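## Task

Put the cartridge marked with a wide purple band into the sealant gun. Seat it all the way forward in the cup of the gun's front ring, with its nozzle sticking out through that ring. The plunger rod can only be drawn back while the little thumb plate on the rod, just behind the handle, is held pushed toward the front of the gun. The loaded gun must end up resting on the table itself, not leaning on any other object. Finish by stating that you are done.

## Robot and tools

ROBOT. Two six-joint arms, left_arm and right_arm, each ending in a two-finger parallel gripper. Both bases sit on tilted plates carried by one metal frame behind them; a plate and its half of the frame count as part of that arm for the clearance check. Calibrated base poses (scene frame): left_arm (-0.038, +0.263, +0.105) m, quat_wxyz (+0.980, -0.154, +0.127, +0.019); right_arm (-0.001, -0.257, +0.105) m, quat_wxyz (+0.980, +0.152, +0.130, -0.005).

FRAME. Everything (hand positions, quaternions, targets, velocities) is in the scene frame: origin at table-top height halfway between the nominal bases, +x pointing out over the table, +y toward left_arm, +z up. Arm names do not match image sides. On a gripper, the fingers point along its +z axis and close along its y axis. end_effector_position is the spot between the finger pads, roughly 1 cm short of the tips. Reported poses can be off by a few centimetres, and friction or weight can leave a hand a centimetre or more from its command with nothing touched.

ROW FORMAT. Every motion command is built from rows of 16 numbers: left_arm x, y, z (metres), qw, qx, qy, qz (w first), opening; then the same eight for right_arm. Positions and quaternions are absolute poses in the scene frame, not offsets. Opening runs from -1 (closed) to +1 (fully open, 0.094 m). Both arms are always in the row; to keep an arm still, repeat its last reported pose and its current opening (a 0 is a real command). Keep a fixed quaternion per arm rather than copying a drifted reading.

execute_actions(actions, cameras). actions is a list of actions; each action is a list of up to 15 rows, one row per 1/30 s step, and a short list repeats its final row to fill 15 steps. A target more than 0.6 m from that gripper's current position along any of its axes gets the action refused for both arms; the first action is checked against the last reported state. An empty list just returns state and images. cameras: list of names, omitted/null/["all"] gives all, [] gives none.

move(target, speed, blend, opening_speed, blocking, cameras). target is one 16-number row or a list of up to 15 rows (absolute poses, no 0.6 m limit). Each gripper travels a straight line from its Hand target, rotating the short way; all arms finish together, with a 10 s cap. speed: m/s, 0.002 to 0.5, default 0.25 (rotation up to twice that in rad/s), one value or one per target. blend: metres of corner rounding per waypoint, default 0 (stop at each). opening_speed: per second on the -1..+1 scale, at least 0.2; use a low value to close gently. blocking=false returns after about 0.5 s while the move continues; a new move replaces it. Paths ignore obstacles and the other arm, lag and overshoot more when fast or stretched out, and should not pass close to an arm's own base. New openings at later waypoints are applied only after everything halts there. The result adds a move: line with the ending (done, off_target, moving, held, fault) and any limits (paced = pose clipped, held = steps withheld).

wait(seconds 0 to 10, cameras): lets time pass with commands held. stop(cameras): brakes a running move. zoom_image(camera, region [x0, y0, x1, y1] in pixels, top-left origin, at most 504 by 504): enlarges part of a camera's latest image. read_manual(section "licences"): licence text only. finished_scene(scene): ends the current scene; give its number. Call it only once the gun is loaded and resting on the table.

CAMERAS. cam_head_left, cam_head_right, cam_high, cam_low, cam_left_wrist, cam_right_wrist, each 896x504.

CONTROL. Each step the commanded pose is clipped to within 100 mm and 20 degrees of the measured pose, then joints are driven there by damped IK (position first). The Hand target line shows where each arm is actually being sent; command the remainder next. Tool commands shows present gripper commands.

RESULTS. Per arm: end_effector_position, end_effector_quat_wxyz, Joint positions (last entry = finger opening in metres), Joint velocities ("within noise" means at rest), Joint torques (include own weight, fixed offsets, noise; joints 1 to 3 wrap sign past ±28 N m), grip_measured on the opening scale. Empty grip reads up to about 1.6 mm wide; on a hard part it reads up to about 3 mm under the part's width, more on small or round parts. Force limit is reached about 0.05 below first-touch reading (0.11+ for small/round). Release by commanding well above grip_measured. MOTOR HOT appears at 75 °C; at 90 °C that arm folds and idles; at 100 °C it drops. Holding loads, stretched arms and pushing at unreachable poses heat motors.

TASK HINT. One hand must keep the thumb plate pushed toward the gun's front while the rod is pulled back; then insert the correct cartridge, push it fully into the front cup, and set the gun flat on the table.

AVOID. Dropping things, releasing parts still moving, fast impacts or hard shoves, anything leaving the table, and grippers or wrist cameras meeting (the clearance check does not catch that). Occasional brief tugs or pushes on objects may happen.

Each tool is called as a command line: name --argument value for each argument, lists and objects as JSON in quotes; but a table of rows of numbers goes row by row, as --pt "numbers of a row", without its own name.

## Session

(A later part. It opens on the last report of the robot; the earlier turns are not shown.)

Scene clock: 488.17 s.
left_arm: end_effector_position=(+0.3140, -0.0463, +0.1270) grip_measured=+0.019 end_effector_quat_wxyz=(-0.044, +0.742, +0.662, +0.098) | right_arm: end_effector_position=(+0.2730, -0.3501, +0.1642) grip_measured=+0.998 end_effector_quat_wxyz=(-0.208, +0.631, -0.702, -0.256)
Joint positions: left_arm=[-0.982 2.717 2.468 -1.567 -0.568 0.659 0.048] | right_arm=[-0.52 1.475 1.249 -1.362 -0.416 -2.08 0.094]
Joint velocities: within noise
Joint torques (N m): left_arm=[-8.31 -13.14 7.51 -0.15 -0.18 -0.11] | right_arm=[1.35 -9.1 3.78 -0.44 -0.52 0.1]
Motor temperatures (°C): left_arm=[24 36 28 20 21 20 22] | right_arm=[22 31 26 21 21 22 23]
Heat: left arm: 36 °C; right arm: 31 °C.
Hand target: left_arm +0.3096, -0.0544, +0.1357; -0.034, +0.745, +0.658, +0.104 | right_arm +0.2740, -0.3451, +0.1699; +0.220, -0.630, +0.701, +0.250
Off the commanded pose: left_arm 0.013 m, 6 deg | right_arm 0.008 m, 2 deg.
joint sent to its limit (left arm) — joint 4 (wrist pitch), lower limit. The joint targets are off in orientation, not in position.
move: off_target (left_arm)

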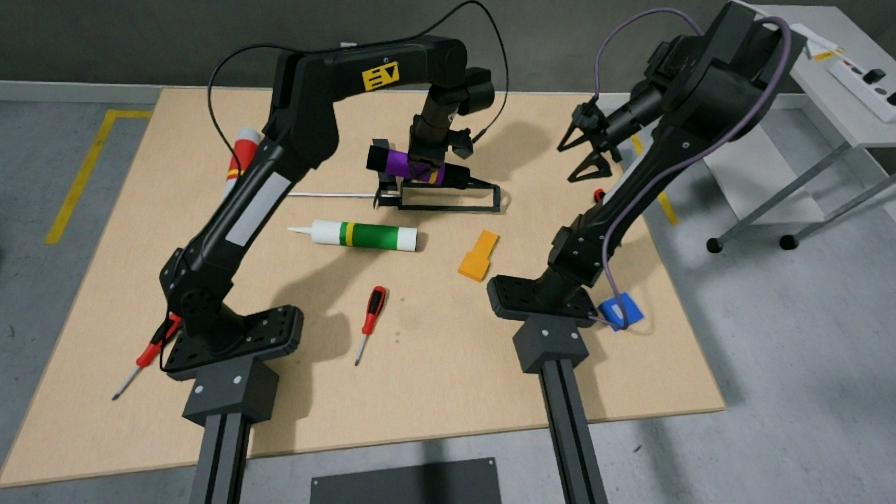

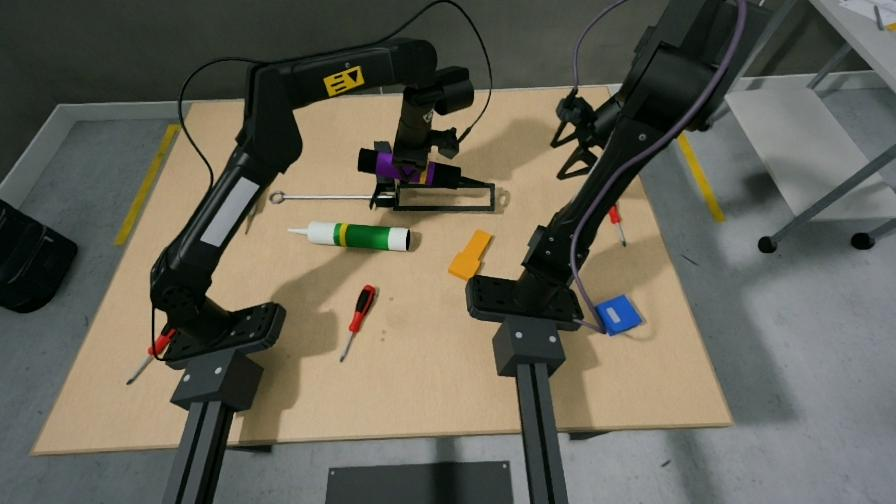

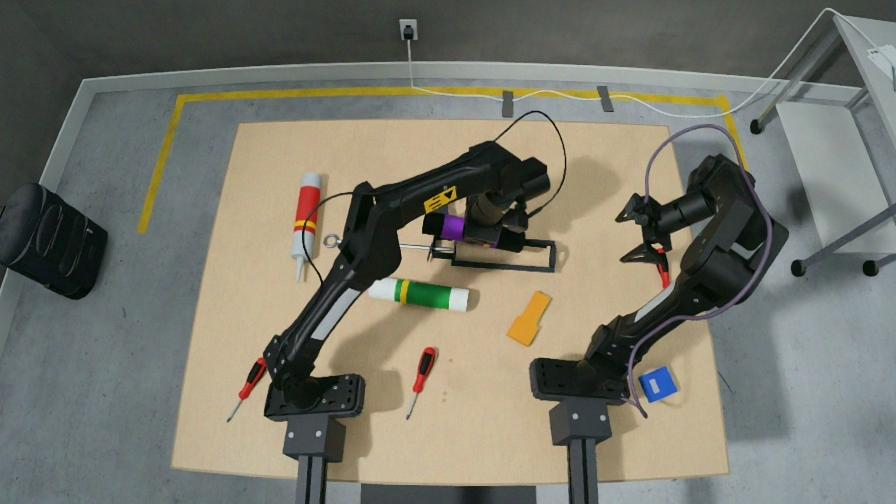

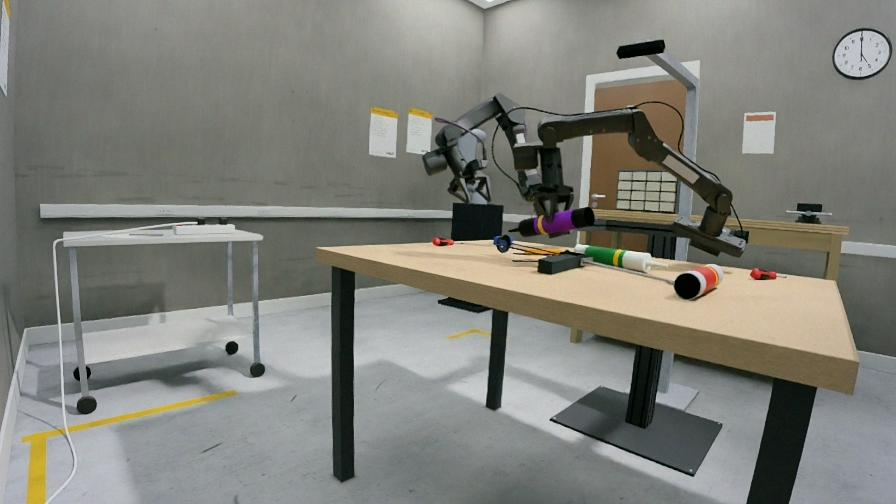

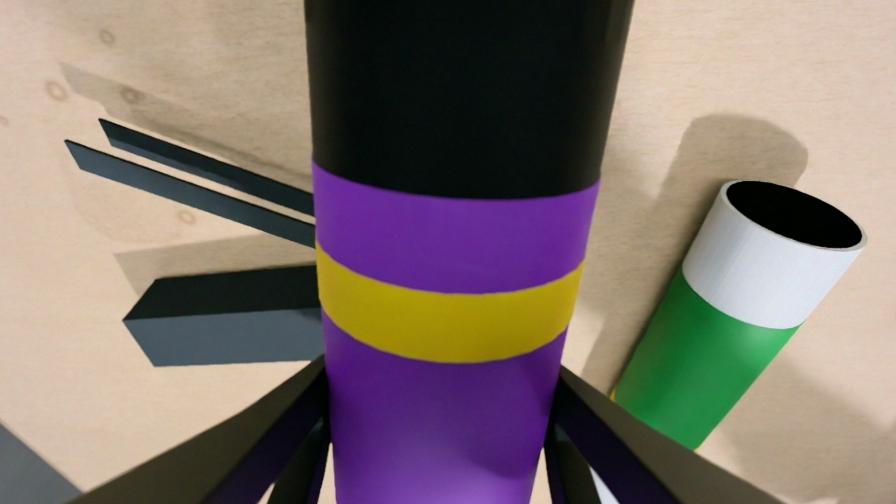

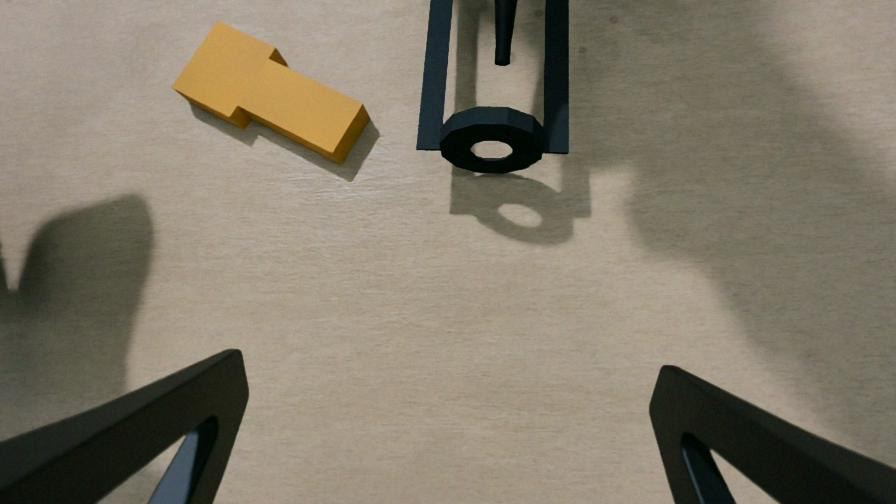

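move --target '[0.3100,-0.067,0.112,-0.0985,0.7373,0.6592,0.1102,-0.2,0.274,-0.345,0.17,0.2206,-0.630,0.702,0.250,1]' --speed 0.08 --cameras '["cam_left_wrist", "cam_right_wrist","cam_low"]'

zoom_image --camera "cam_low" --region '[460, 170, 700, 300]'

Scene clock: 540.80 s.
left_arm: end_effector_position=(+0.3134, -0.0597, +0.1072) grip_measured=+0.019 end_effector_quat_wxyz=(-0.045, +0.742, +0.661, +0.098) | right_arm: end_effector_position=(+0.2731, -0.3500, +0.1643) grip_measured=+0.998 end_effector_quat_wxyz=(-0.208, +0.631, -0.702, -0.256)
Joint positions: left_arm=[-0.982 2.807 2.556 -1.569 -0.568 0.657 0.048] | right_arm=[-0.52 1.475 1.249 -1.362 -0.417 -2.08 0.094]
Joint velocities: within noise
Joint torques (N m): left_arm=[-7.8 -12.9 7.58 -0.14 -0.17 -0.1] | right_arm=[1.33 -9.11 3.78 -0.45 -0.52 0.09]
Motor temperatures (°C): left_arm=[26 39 28 20 21 20 22] | right_arm=[22 32 26 21 21 22 23]
Heat: left arm: 39 °C; right arm: 32 °C.
Hand target: left_arm +0.3096, -0.0664, +0.1118; -0.039, +0.745, +0.658, +0.104 | right_arm +0.2739, -0.3451, +0.1699; +0.220, -0.630, +0.701, +0.250
Off the commanded pose: left_arm 0.009 m, 6 deg | right_arm 0.008 m, 2 deg.
joint sent to its limit (left arm) — joint 4 (wrist pitch), lower limit. The joint targets are off in orientation, not in position.
move: off_target (left_arm)
Images, in order (width x height): cam_low 896x504, cam_left_wrist 896x504, cam_right_wrist 896x504.

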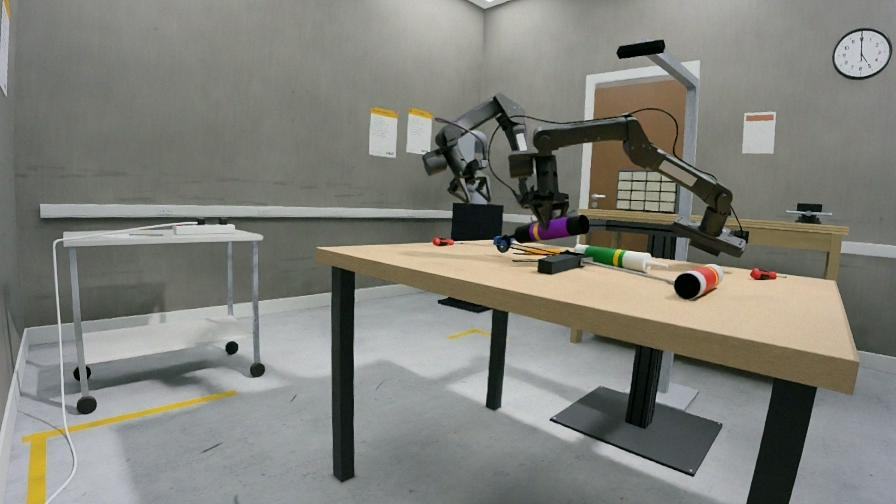

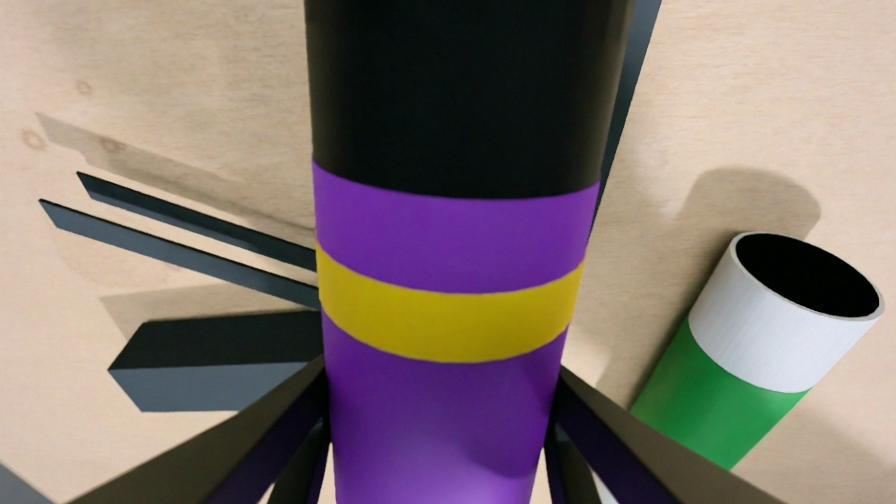

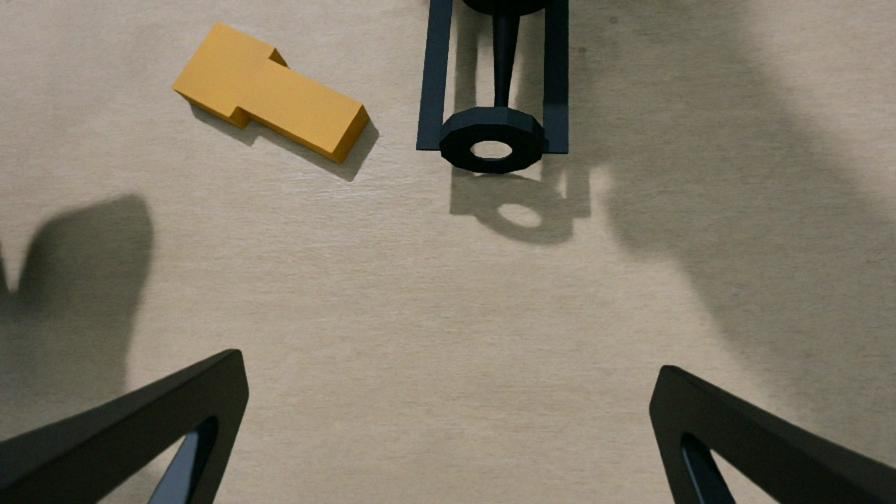

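Scaled by 2.100 from the camera's 896x504 image, which has a finer 1280x720 frame.

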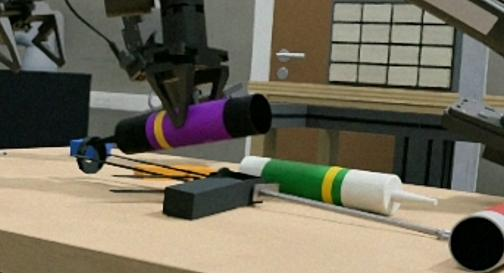

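zoom_image --camera "cam_right_wrist" --region '[400, 0, 600, 200]'

Scaled by 2.520 from the camera's 896x504 image, which has a finer 1280x720 frame.

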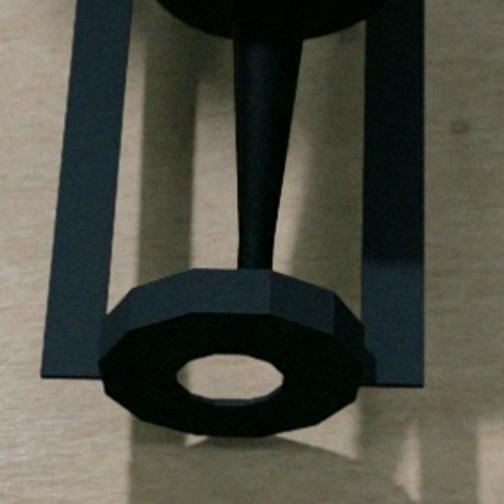

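move --target '[0.3055,-0.0705,0.0935,-0.0985,0.7373,0.6592,0.1102,-0.2,0.274,-0.345,0.17,0.2206,-0.630,0.702,0.250,1]' --speed 0.06 --cameras '["cam_left_wrist", "cam_right_wrist"]'

zoom_image --camera "cam_right_wrist" --region '[400, 0, 600, 200]'

Scene clock: 569.33 s.
left_arm: end_effector_position=(+0.3081, -0.0643, +0.0899) grip_measured=+0.019 end_effector_quat_wxyz=(-0.056, +0.743, +0.660, +0.100) | right_arm: end_effector_position=(+0.2731, -0.3500, +0.1643) grip_measured=+0.998 end_effector_quat_wxyz=(-0.208, +0.631, -0.702, -0.256)
Joint positions: left_arm=[-0.982 2.861 2.584 -1.569 -0.568 0.649 0.048] | right_arm=[-0.52 1.475 1.249 -1.362 -0.417 -2.08 0.094]
Joint velocities: within noise
Joint torques (N m): left_arm=[-7.43 -13.07 7.6 -0.18 -0.15 -0.13] | right_arm=[1.32 -9.11 3.77 -0.45 -0.51 0.09]
Motor temperatures (°C): left_arm=[26 42 29 20 21 20 22] | right_arm=[22 33 26 21 21 22 23]
Heat: left arm: 42 °C; right arm: 33 °C.
Hand target: left_arm +0.3051, -0.0700, +0.0933; -0.051, +0.744, +0.658, +0.105 | right_arm +0.2739, -0.3451, +0.1699; +0.220, -0.630, +0.701, +0.250
Off the commanded pose: left_arm 0.008 m, 5 deg | right_arm 0.008 m, 2 deg.
joint sent to its limit (left arm) — joint 4 (wrist pitch), lower limit. The joint targets are off in orientation, not in position.
move: off_target (left_arm)
Images, in order (width x height): cam_left_wrist 896x504, cam_right_wrist 896x504.

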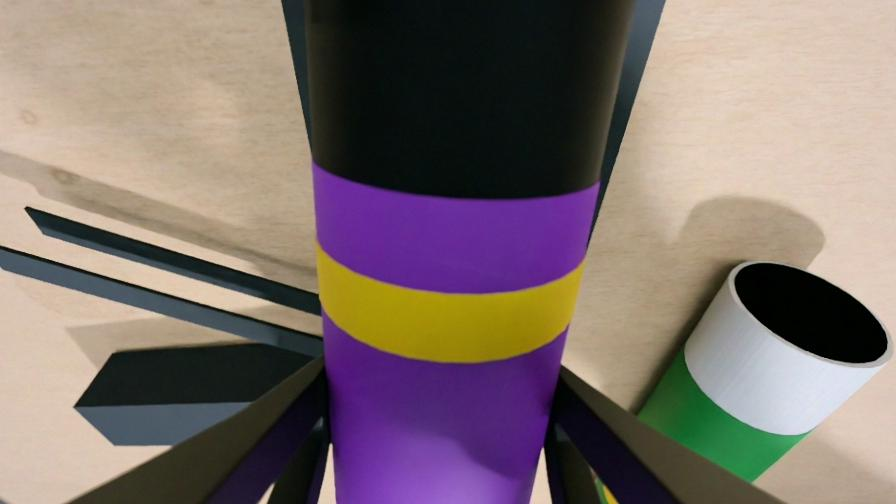

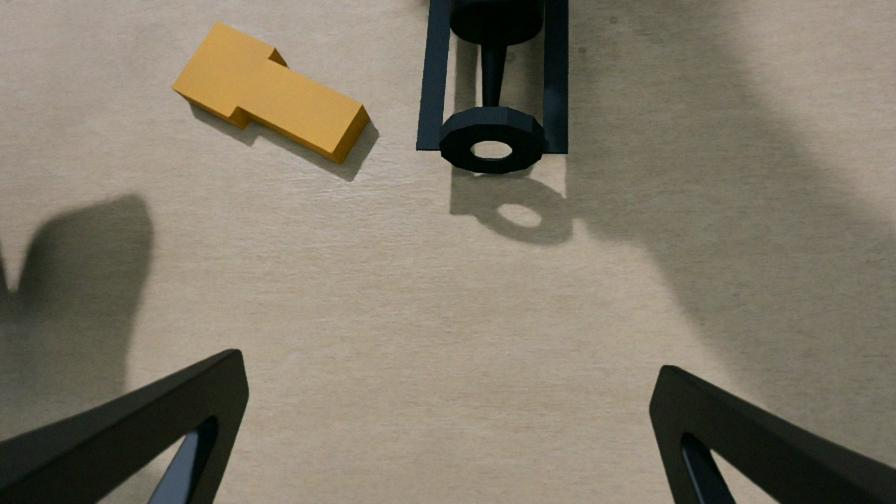

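Scaled by 2.520 from the camera's 896x504 image, which has a finer 1280x720 frame.

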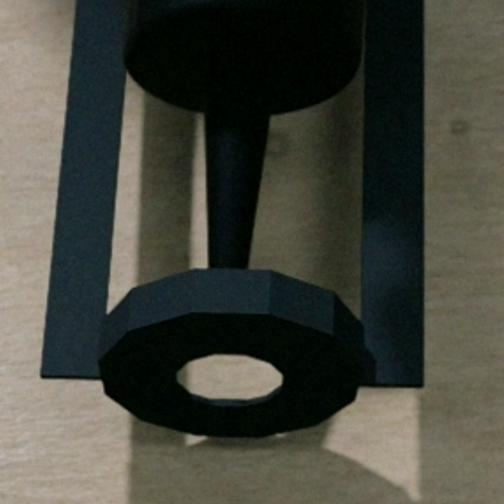

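move --target '[0.3045,-0.083,0.092,-0.0985,0.7373,0.6592,0.1102,-0.2,0.274,-0.345,0.17,0.2206,-0.630,0.702,0.250,1]' --speed 0.05 --cameras '["cam_left_wrist", "cam_right_wrist"]'

zoom_image --camera "cam_right_wrist" --region '[400, 0, 600, 200]'

Scene clock: 580.27 s.
left_arm: end_effector_position=(+0.3119, -0.0723, +0.0865) grip_measured=+0.019 end_effector_quat_wxyz=(-0.045, +0.739, +0.665, +0.098) | right_arm: end_effector_position=(+0.2731, -0.3500, +0.1643) grip_measured=+0.998 end_effector_quat_wxyz=(-0.208, +0.631, -0.702, -0.256)
Joint positions: left_arm=[-0.982 2.899 2.649 -1.569 -0.568 0.648 0.048] | right_arm=[-0.52 1.475 1.249 -1.362 -0.417 -2.079 0.094]
Joint velocities: within noise
Joint torques (N m): left_arm=[-8.79 -13.09 7.69 -0.13 -0.15 -0.1] | right_arm=[1.33 -9.11 3.77 -0.45 -0.51 0.09]
Motor temperatures (°C): left_arm=[26 40 29 20 21 20 22] | right_arm=[22 33 26 21 21 22 23]
Heat: left arm: 40 °C; right arm: 33 °C.
Hand target: left_arm +0.3040, -0.0823, +0.0917; -0.037, +0.745, +0.658, +0.103 | right_arm +0.2739, -0.3450, +0.1699; +0.221, -0.630, +0.701, +0.250
Off the commanded pose: left_arm 0.014 m, 6 deg | right_arm 0.008 m, 2 deg.
joint sent to its limit (left arm) — joint 4 (wrist pitch), lower limit. The joint targets are off in orientation, not in position.
move: off_target (left_arm)
Images, in order (width x height): cam_left_wrist 896x504, cam_right_wrist 896x504.

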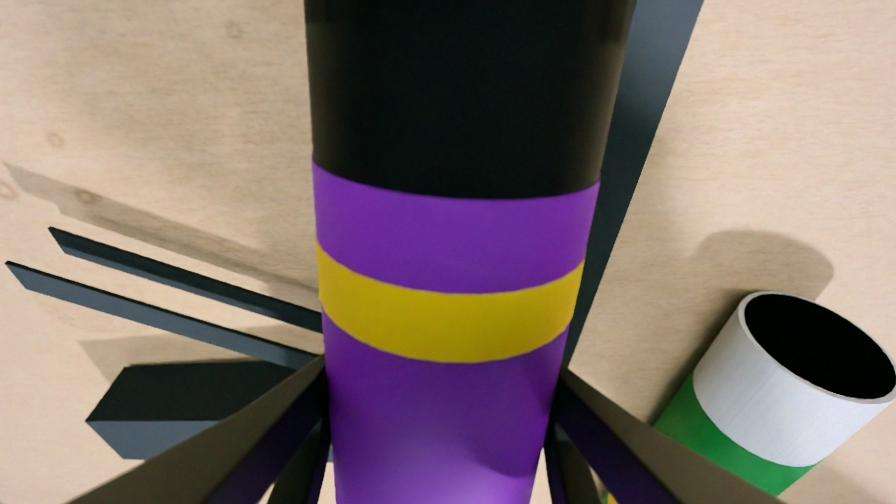

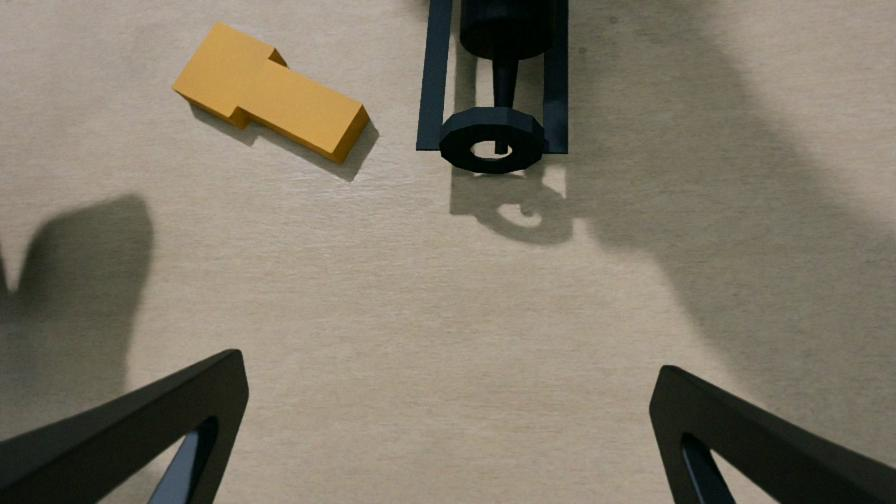

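Scaled by 2.520 from the camera's 896x504 image, which has a finer 1280x720 frame.

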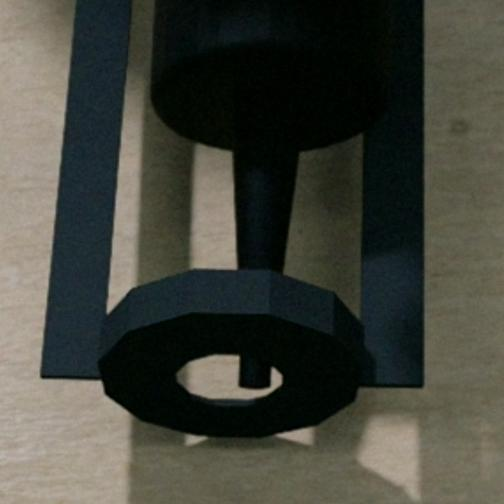

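move --target '[0.2985,-0.099,0.0905,-0.0985,0.7373,0.6592,0.1102,-0.2,0.274,-0.345,0.17,0.2206,-0.630,0.702,0.250,1]' --speed 0.05 --cameras '["cam_left_wrist", "cam_right_wrist"]'

zoom_image --camera "cam_right_wrist" --region '[400, 0, 600, 200]'

Scene clock: 589.73 s.
left_arm: end_effector_position=(+0.3084, -0.0864, +0.0843) grip_measured=+0.019 end_effector_quat_wxyz=(-0.031, +0.741, +0.664, +0.098) | right_arm: end_effector_position=(+0.2731, -0.3500, +0.1643) grip_measured=+0.998 end_effector_quat_wxyz=(-0.208, +0.631, -0.702, -0.256)
Joint positions: left_arm=[-1.001 2.945 2.716 -1.57 -0.567 0.644 0.048] | right_arm=[-0.52 1.475 1.249 -1.362 -0.417 -2.079 0.094]
Joint velocities: within noise
Joint torques (N m): left_arm=[-9.18 -13.23 7.62 -0.09 -0.1 -0.12] | right_arm=[1.35 -9.11 3.77 -0.44 -0.51 0.09]
Motor temperatures (°C): left_arm=[27 41 28 20 21 20 22] | right_arm=[22 33 26 21 21 22 23]
Heat: left arm: 41 °C; right arm: 33 °C.
Hand target: left_arm +0.2981, -0.0981, +0.0903; -0.022, +0.746, +0.657, +0.100 | right_arm +0.2739, -0.3450, +0.1699; +0.220, -0.630, +0.701, +0.250
Off the commanded pose: left_arm 0.017 m, 8 deg | right_arm 0.008 m, 2 deg.
joint sent to its limit (left arm) — joint 4 (wrist pitch), lower limit. The joint targets are off in orientation, not in position.
move: off_target (left_arm)
Images, in order (width x height): cam_left_wrist 896x504, cam_right_wrist 896x504.

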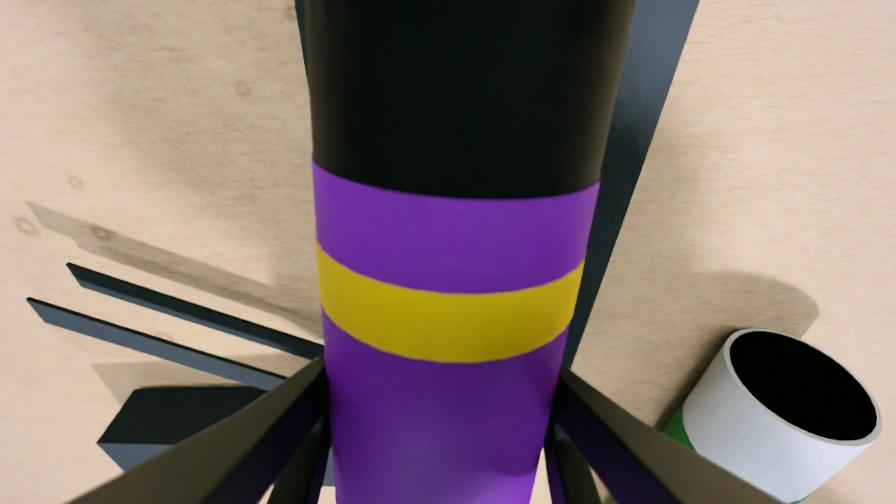

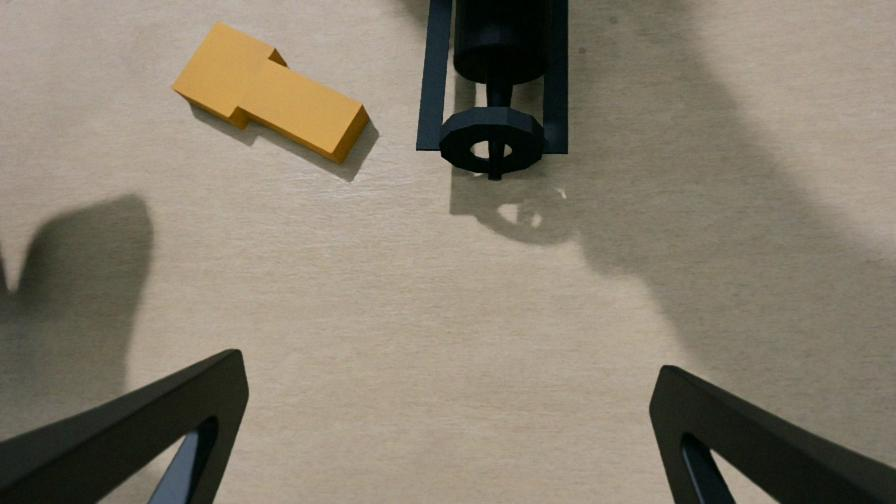

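Scaled by 2.520 from the camera's 896x504 image, which has a finer 1280x720 frame.

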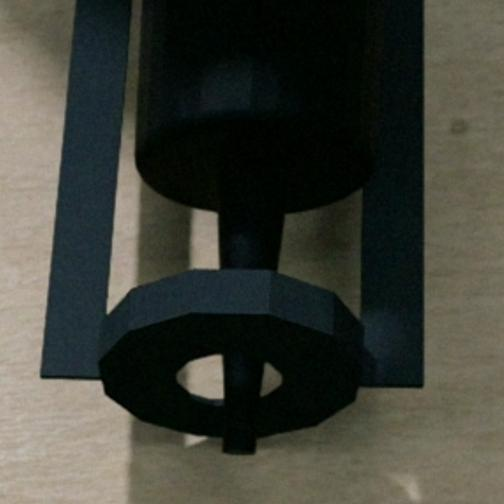

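move --target '[0.296,-0.112,0.087,-0.0985,0.7373,0.6592,0.1102,-0.2,0.274,-0.345,0.17,0.2206,-0.630,0.702,0.250,1]' --speed 0.05 --cameras '["cam_left_wrist", "cam_right_wrist"]'

zoom_image --camera "cam_right_wrist" --region '[400, 0, 600, 200]'

Scene clock: 600.90 s.
left_arm: end_effector_position=(+0.3068, -0.0992, +0.0805) grip_measured=+0.019 end_effector_quat_wxyz=(-0.017, +0.740, +0.665, +0.096) | right_arm: end_effector_position=(+0.2731, -0.3500, +0.1643) grip_measured=+0.998 end_effector_quat_wxyz=(-0.208, +0.631, -0.702, -0.256)
Joint positions: left_arm=[-1.014 2.995 2.793 -1.571 -0.566 0.643 0.048] | right_arm=[-0.52 1.475 1.249 -1.362 -0.417 -2.079 0.094]
Joint velocities: within noise
Joint torques (N m): left_arm=[-9.26 -13.35 7.73 -0.03 -0.1 -0.08] | right_arm=[1.33 -9.11 3.77 -0.45 -0.51 0.09]
Motor temperatures (°C): left_arm=[27 40 27 20 21 20 22] | right_arm=[22 33 26 21 21 22 23]
Heat: left arm: 40 °C; right arm: 33 °C.
Hand target: left_arm +0.2955, -0.1109, +0.0867; -0.008, +0.748, +0.657, +0.097 | right_arm +0.2739, -0.3450, +0.1699; +0.220, -0.630, +0.701, +0.250
Off the commanded pose: left_arm 0.018 m, 10 deg | right_arm 0.008 m, 2 deg.
joint sent to its limit (left arm) — joint 4 (wrist pitch), lower limit. The joint targets are off in orientation, not in position.
move: off_target (left_arm)
Images, in order (width x height): cam_left_wrist 896x504, cam_right_wrist 896x504.

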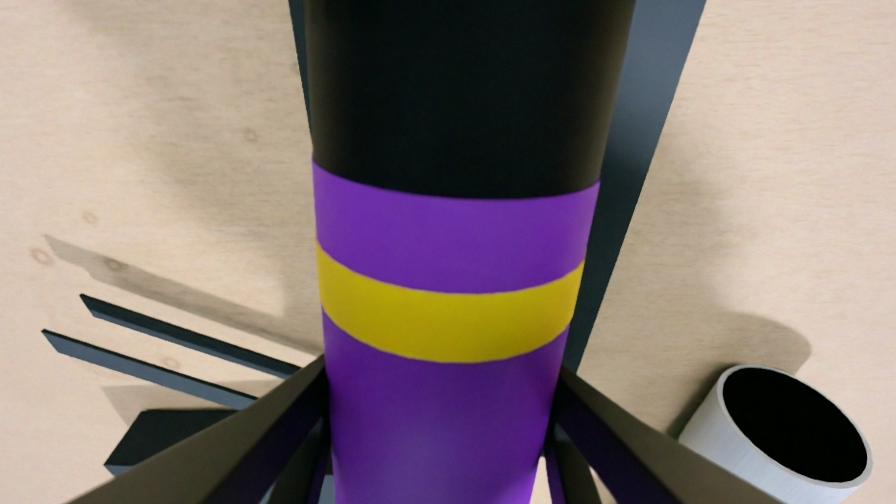

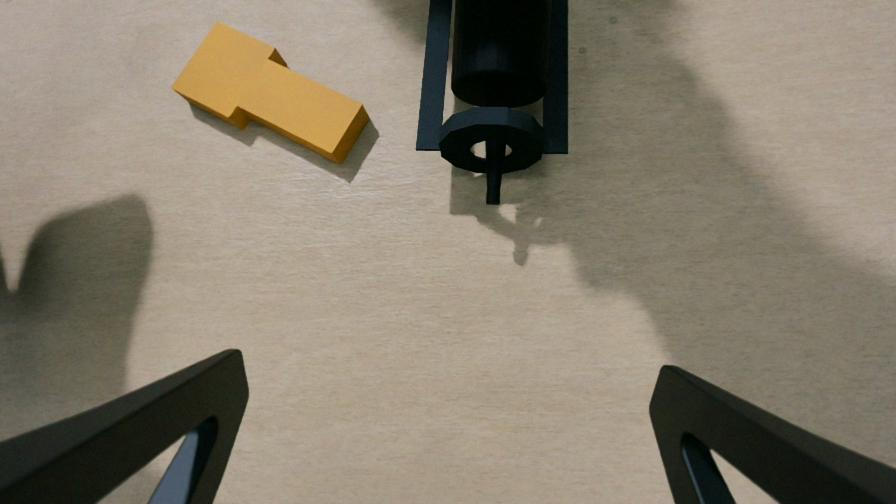

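Scaled by 2.520 from the camera's 896x504 image, which has a finer 1280x720 frame.

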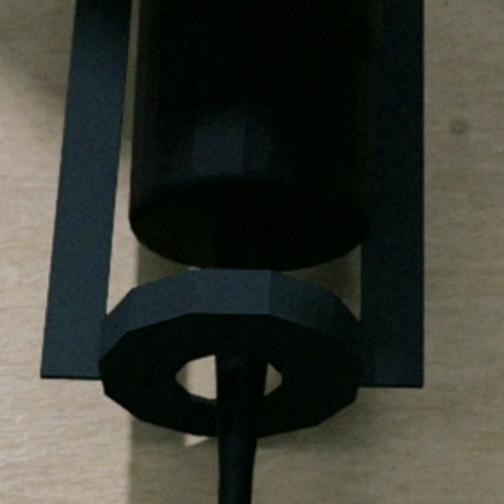

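move --target '[0.2945,-0.124,0.082,-0.0985,0.7373,0.6592,0.1102,-0.2,0.274,-0.345,0.17,0.2206,-0.630,0.702,0.250,1]' --speed 0.05 --cameras '["cam_left_wrist", "cam_right_wrist"]'

zoom_image --camera "cam_right_wrist" --region '[400, 0, 600, 200]'

Scene clock: 608.53 s.
left_arm: end_effector_position=(+0.3034, -0.1073, +0.0760) grip_measured=+0.019 end_effector_quat_wxyz=(-0.010, +0.742, +0.664, +0.095) | right_arm: end_effector_position=(+0.2731, -0.3500, +0.1643) grip_measured=+0.998 end_effector_quat_wxyz=(-0.208, +0.631, -0.702, -0.256)
Joint positions: left_arm=[-1.024 3.027 2.832 -1.567 -0.565 0.643 0.048] | right_arm=[-0.52 1.475 1.249 -1.362 -0.417 -2.079 0.094]
Joint velocities: within noise
Joint torques (N m): left_arm=[-9.32 -13.45 7.69 0.17 -0.1 -0.02] | right_arm=[1.35 -9.1 3.77 -0.45 -0.51 0.09]
Motor temperatures (°C): left_arm=[27 41 28 20 21 20 22] | right_arm=[22 33 26 21 21 22 23]
Heat: left arm: 41 °C; right arm: 33 °C.
Hand target: left_arm +0.2937, -0.1227, +0.0820; +0.007, +0.749, +0.656, +0.095 | right_arm +0.2739, -0.3450, +0.1699; +0.220, -0.630, +0.701, +0.250
Off the commanded pose: left_arm 0.020 m, 10 deg | right_arm 0.008 m, 2 deg.
elbow stopped short (left arm): the move would have taken joint 3 (elbow) straighter than the controller allows.
move: off_target (left_arm)
Images, in order (width x height): cam_left_wrist 896x504, cam_right_wrist 896x504.

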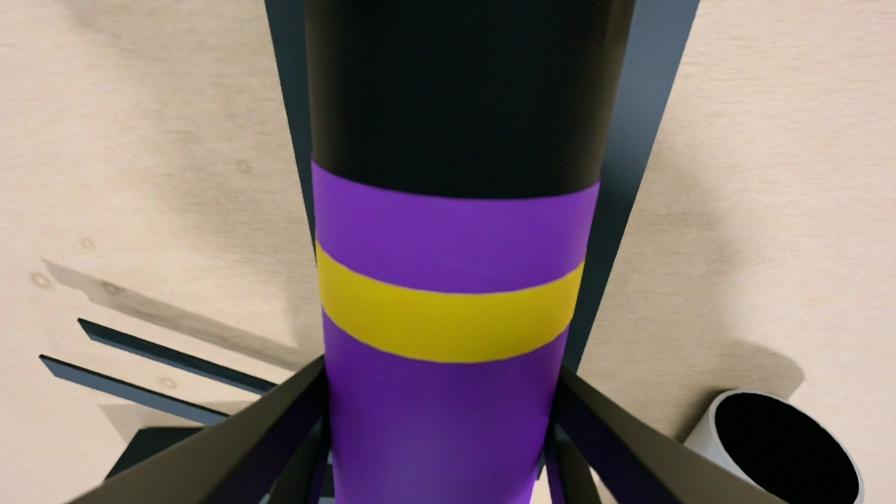

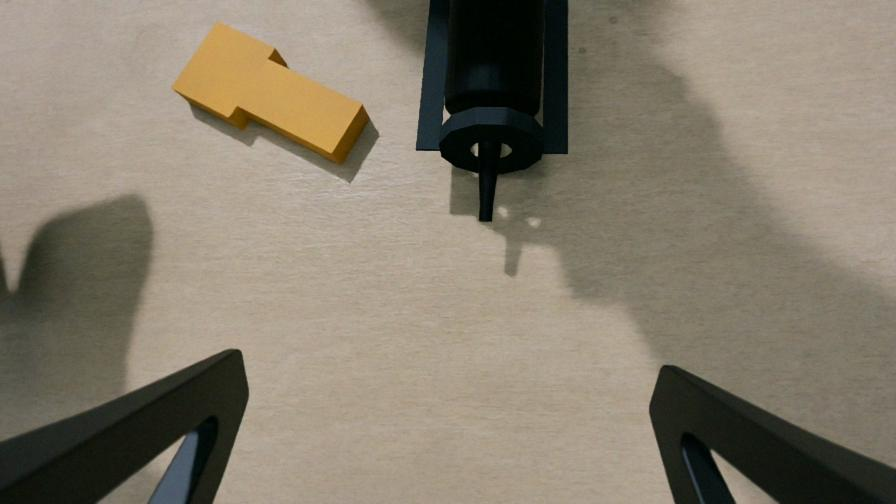

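Scaled by 2.520 from the camera's 896x504 image, which has a finer 1280x720 frame.

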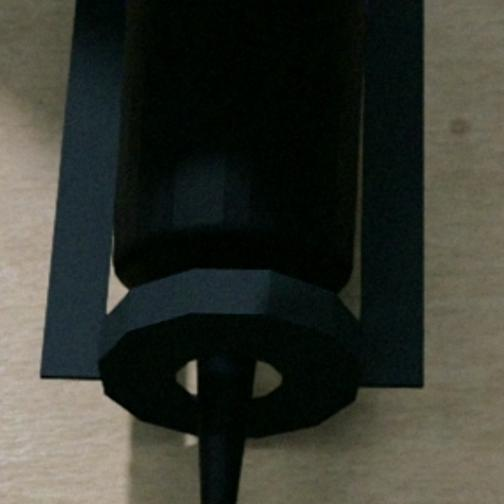

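move --pt "0.304 -0.050 0.105 -0.0985 0.7373 0.6592 0.1102 -0.2 0.274 -0.345 0.17 0.2206 -0.630 0.702 0.250 1" --pt "0.325 0.03 0.185 -0.0985 0.7373 0.6592 0.1102 -0.2 0.274 -0.345 0.17 0.2206 -0.630 0.702 0.250 1" --pt "0.34 0.15 0.22 0 0.7455 0.6665 0 -0.2 0.285 -0.25 0.22 0.13 -0.33 0.93 0.10 0.6" --pt "0.34 0.30 0.22 0 0.7455 0.6665 0 -0.2 0.30 -0.06 0.18 0 0.0497 0.9988 0 0.5" --speed 0.25 --blend 0.02 --cameras '["cam_left_wrist", "cam_right_wrist"]'

Scene clock: 696.50 s.
left_arm: end_effector_position=(+0.3426, +0.2982, +0.2099) grip_measured=+0.019 end_effector_quat_wxyz=(-0.017, +0.746, +0.666, -0.003) | right_arm: end_effector_position=(+0.2978, -0.0652, +0.1750) grip_measured=+0.502 end_effector_quat_wxyz=(-0.005, +0.052, +0.999, +0.000)
Joint positions: left_arm=[-0.276 1.704 1.678 -1.4 -0.38 1.467 0.048] | right_arm=[0.86 1.94 1.509 -1.21 0.39 0.968 0.071]
Joint velocities: within noise
Joint torques (N m): left_arm=[-2.93 -12.63 4.42 0.2 0.16 0.13] | right_arm=[4.16 -6 9.11 0.05 0.06 0.1]
Motor temperatures (°C): left_arm=[27 47 29 20 21 20 23] | right_arm=[22 34 26 21 21 22 23]
Heat: left arm: 47 °C; right arm: 34 °C.
Hand target: left_arm +0.3400, +0.3000, +0.2197; +0.000, +0.746, +0.666, +0.000 | right_arm +0.2998, -0.0600, +0.1800; +0.000, +0.050, +0.999, +0.000
Off the commanded pose: left_arm 0.011 m, 2 deg | right_arm 0.008 m, 1 deg.
move: off_target (left_arm); blend cut to 0 m at target 3
Images, in order (width x height): cam_left_wrist 896x504, cam_right_wrist 896x504.

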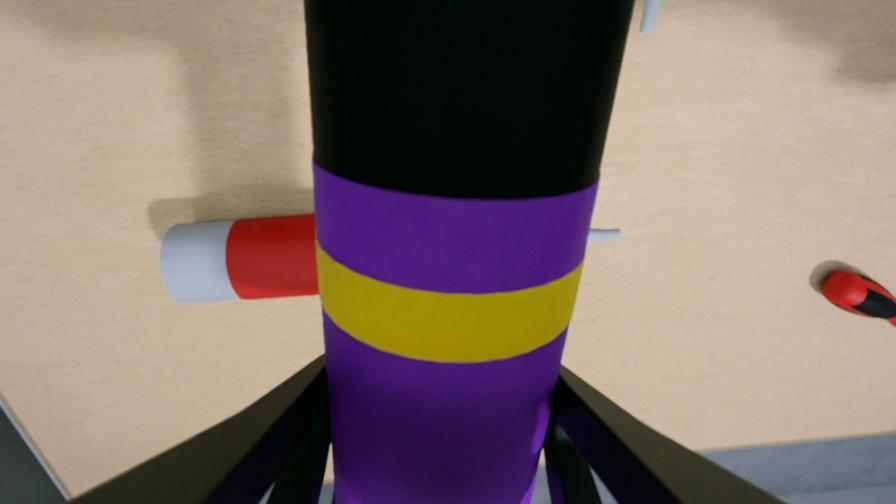

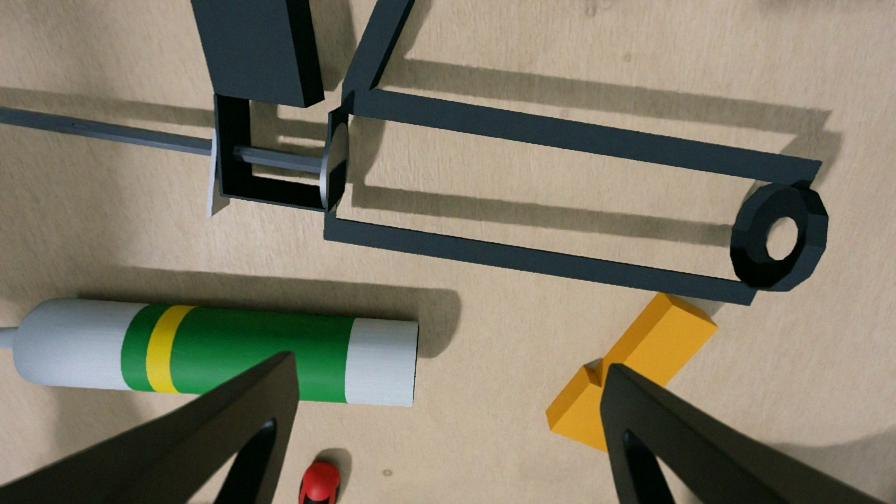

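move --target '[0.34,0.30,0.22,0,0.7455,0.6665,0,-0.2,0.303,0.022,0.07,0,0.1115,0.9938,0,0.6]' --speed 0.15 --cameras '["cam_right_wrist"]'

Scene clock: 716.07 s.
left_arm: end_effector_position=(+0.3426, +0.2981, +0.2099) grip_measured=+0.019 end_effector_quat_wxyz=(-0.017, +0.746, +0.666, -0.003) | right_arm: end_effector_position=(+0.2991, +0.0093, +0.0665) grip_measured=+0.598 end_effector_quat_wxyz=(-0.012, +0.111, +0.994, -0.011)
Joint positions: left_arm=[-0.276 1.704 1.678 -1.399 -0.379 1.467 0.048] | right_arm=[0.865 2.307 1.572 -0.936 0.39 1.102 0.075]
Joint velocities: within noise
Joint torques (N m): left_arm=[-2.93 -12.62 4.46 0.2 0.16 0.13] | right_arm=[5.19 -8.06 8.31 0.31 0.05 0.07]
Motor temperatures (°C): left_arm=[26 45 27 20 21 20 23] | right_arm=[22 33 27 21 21 22 23]
Heat: left arm: 45 °C; right arm: 33 °C.
Hand target: left_arm +0.3400, +0.3000, +0.2197; +0.000, +0.746, +0.666, +0.000 | right_arm +0.3027, +0.0217, +0.0702; +0.000, +0.112, +0.994, +0.000
Off the commanded pose: left_arm 0.011 m, 2 deg | right_arm 0.014 m, 2 deg.
move: off_target (left_arm, right_arm)
Images, in order (width x height): cam_right_wrist 896x504.

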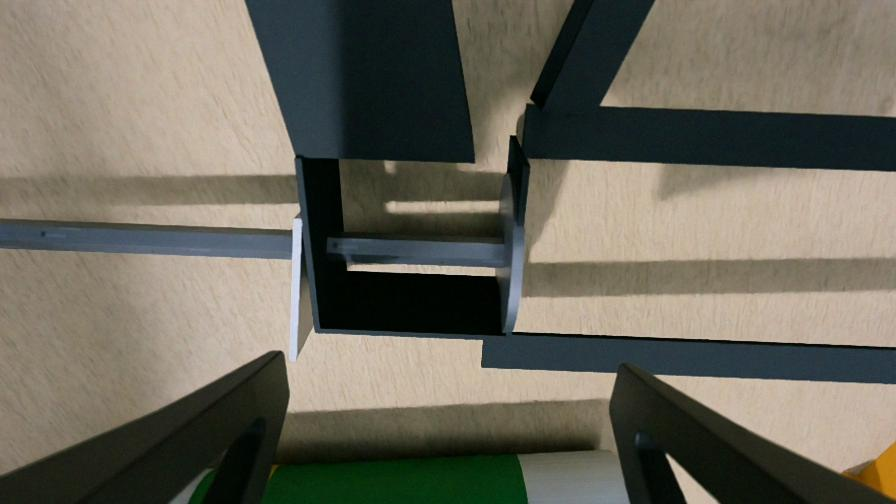

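move --target '[0.34,0.30,0.22,0,0.7455,0.6665,0,-0.2,0.305,0.031,0.055,0,0.1115,0.9938,0,0.6]' --speed 0.1 --cameras '["cam_right_wrist"]'

Scene clock: 742.43 s.
left_arm: end_effector_position=(+0.3426, +0.2981, +0.2099) grip_measured=+0.019 end_effector_quat_wxyz=(-0.017, +0.746, +0.666, -0.003) | right_arm: end_effector_position=(+0.3008, +0.0197, +0.0536) grip_measured=+0.598 end_effector_quat_wxyz=(-0.011, +0.112, +0.994, -0.009)
Joint positions: left_arm=[-0.276 1.704 1.678 -1.399 -0.379 1.467 0.048] | right_arm=[0.865 2.357 1.599 -0.907 0.39 1.102 0.075]
Joint velocities: within noise
Joint torques (N m): left_arm=[-2.93 -12.64 4.45 0.2 0.16 0.11] | right_arm=[4.92 -8.05 8.29 0.35 0.06 0.05]
Motor temperatures (°C): left_arm=[25 45 26 20 21 20 23] | right_arm=[23 37 28 21 21 22 23]
Heat: left arm: 45 °C; right arm: 37 °C.
Hand target: left_arm +0.3400, +0.3000, +0.2197; +0.000, +0.746, +0.666, +0.000 | right_arm +0.3048, +0.0307, +0.0552; +0.000, +0.112, +0.994, +0.000
Off the commanded pose: left_arm 0.011 m, 2 deg | right_arm 0.012 m, 2 deg.
move: off_target (left_arm, right_arm)
Images, in order (width x height): cam_right_wrist 896x504.

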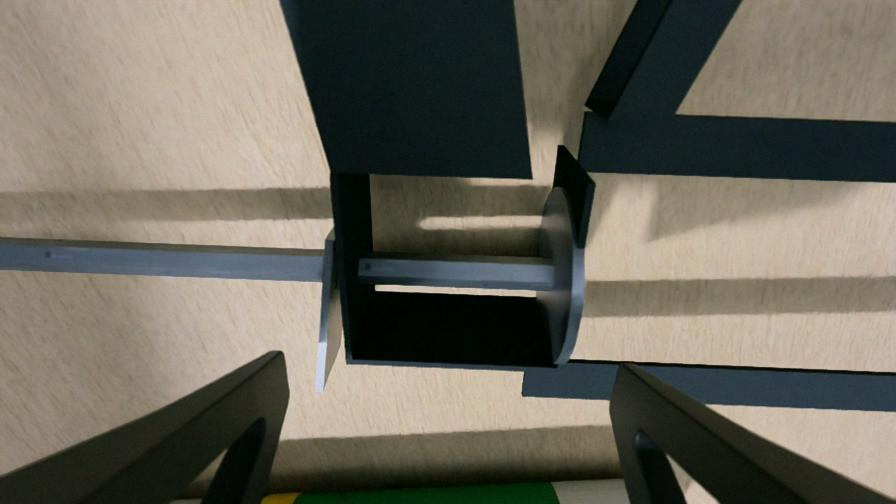

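move --target '[0.34,0.30,0.22,0,0.7455,0.6665,0,-0.2,0.309,0.030,0.032,0,0.1115,0.9938,0,0.6]' --speed 0.08 --cameras '["cam_right_wrist"]'

move --target '[0.34,0.30,0.22,0,0.7455,0.6665,0,-0.2,0.309,0.030,0.032,0,0.1115,0.9938,0,0.1]' --opening_speed 0.4 --cameras '["cam_right_wrist"]'

Scene clock: 748.90 s.
left_arm: end_effector_position=(+0.3426, +0.2980, +0.2099) grip_measured=+0.019 end_effector_quat_wxyz=(-0.017, +0.746, +0.666, -0.003) | right_arm: end_effector_position=(+0.3066, +0.0262, +0.0362) grip_measured=+0.598 end_effector_quat_wxyz=(-0.006, +0.115, +0.993, +0.000)
Joint positions: left_arm=[-0.276 1.704 1.678 -1.399 -0.379 1.467 0.048] | right_arm=[0.848 2.397 1.599 -0.839 0.39 1.081 0.075]
Joint velocities: within noise
Joint torques (N m): left_arm=[-2.88 -12.62 4.48 0.2 0.16 0.12] | right_arm=[4.07 -8.18 6.54 0.36 0.08 -0.05]
Motor temperatures (°C): left_arm=[25 45 26 20 21 20 23] | right_arm=[23 37 28 21 21 22 23]
Heat: left arm: 45 °C; right arm: 37 °C.
Hand target: left_arm +0.3399, +0.2999, +0.2197; +0.000, +0.746, +0.666, +0.000 | right_arm +0.3090, +0.0299, +0.0321; +0.000, +0.112, +0.994, +0.000
Off the commanded pose: left_arm 0.011 m, 2 deg | right_arm 0.006 m, 1 deg.
move: off_target (left_arm)
Images, in order (width x height): cam_right_wrist 896x504.

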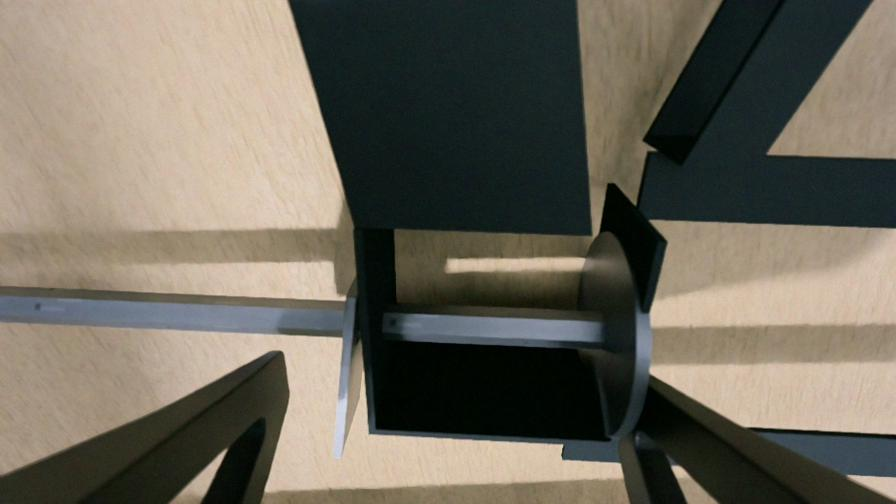

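Scene clock: 750.37 s.
left_arm: end_effector_position=(+0.3426, +0.2980, +0.2099) grip_measured=+0.019 end_effector_quat_wxyz=(-0.017, +0.746, +0.666, -0.003) | right_arm: end_effector_position=(+0.3058, +0.0250, +0.0361) grip_measured=+0.160 end_effector_quat_wxyz=(-0.007, +0.114, +0.993, -0.002)
Joint positions: left_arm=[-0.276 1.704 1.678 -1.399 -0.379 1.467 0.048] | right_arm=[0.847 2.397 1.599 -0.845 0.39 1.081 0.054]
Joint velocities: within noise
Joint torques (N m): left_arm=[-2.92 -12.62 4.42 0.19 0.18 0.12] | right_arm=[4.07 -8.18 6.53 0.44 0.08 -0.04]
Motor temperatures (°C): left_arm=[25 45 26 20 21 20 23] | right_arm=[23 37 28 21 21 22 23]
Heat: left arm: 45 °C; right arm: 37 °C.
Hand target: left_arm +0.3399, +0.3000, +0.2197; +0.000, +0.746, +0.666, +0.000 | right_arm +0.3090, +0.0299, +0.0321; +0.000, +0.112, +0.994, +0.000
Off the commanded pose: left_arm 0.011 m, 2 deg | right_arm 0.007 m, 1 deg.
move: off_target (left_arm)
Images, in order (width x height): cam_right_wrist 896x504.

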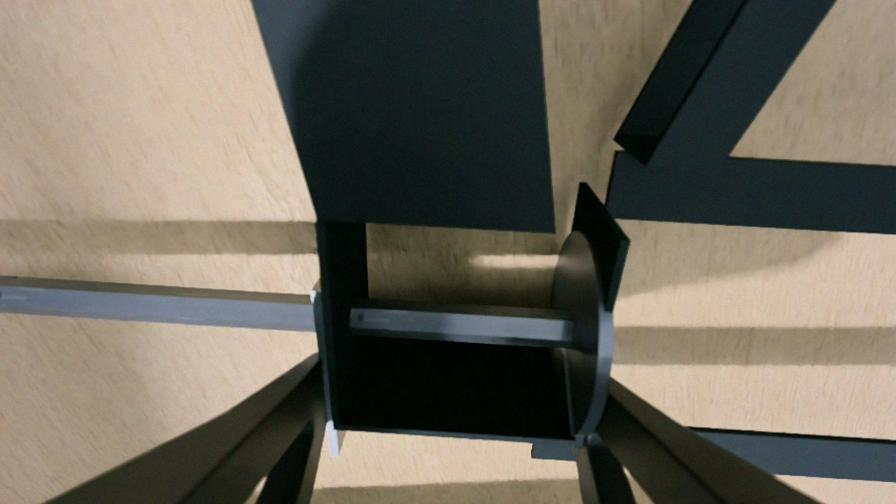

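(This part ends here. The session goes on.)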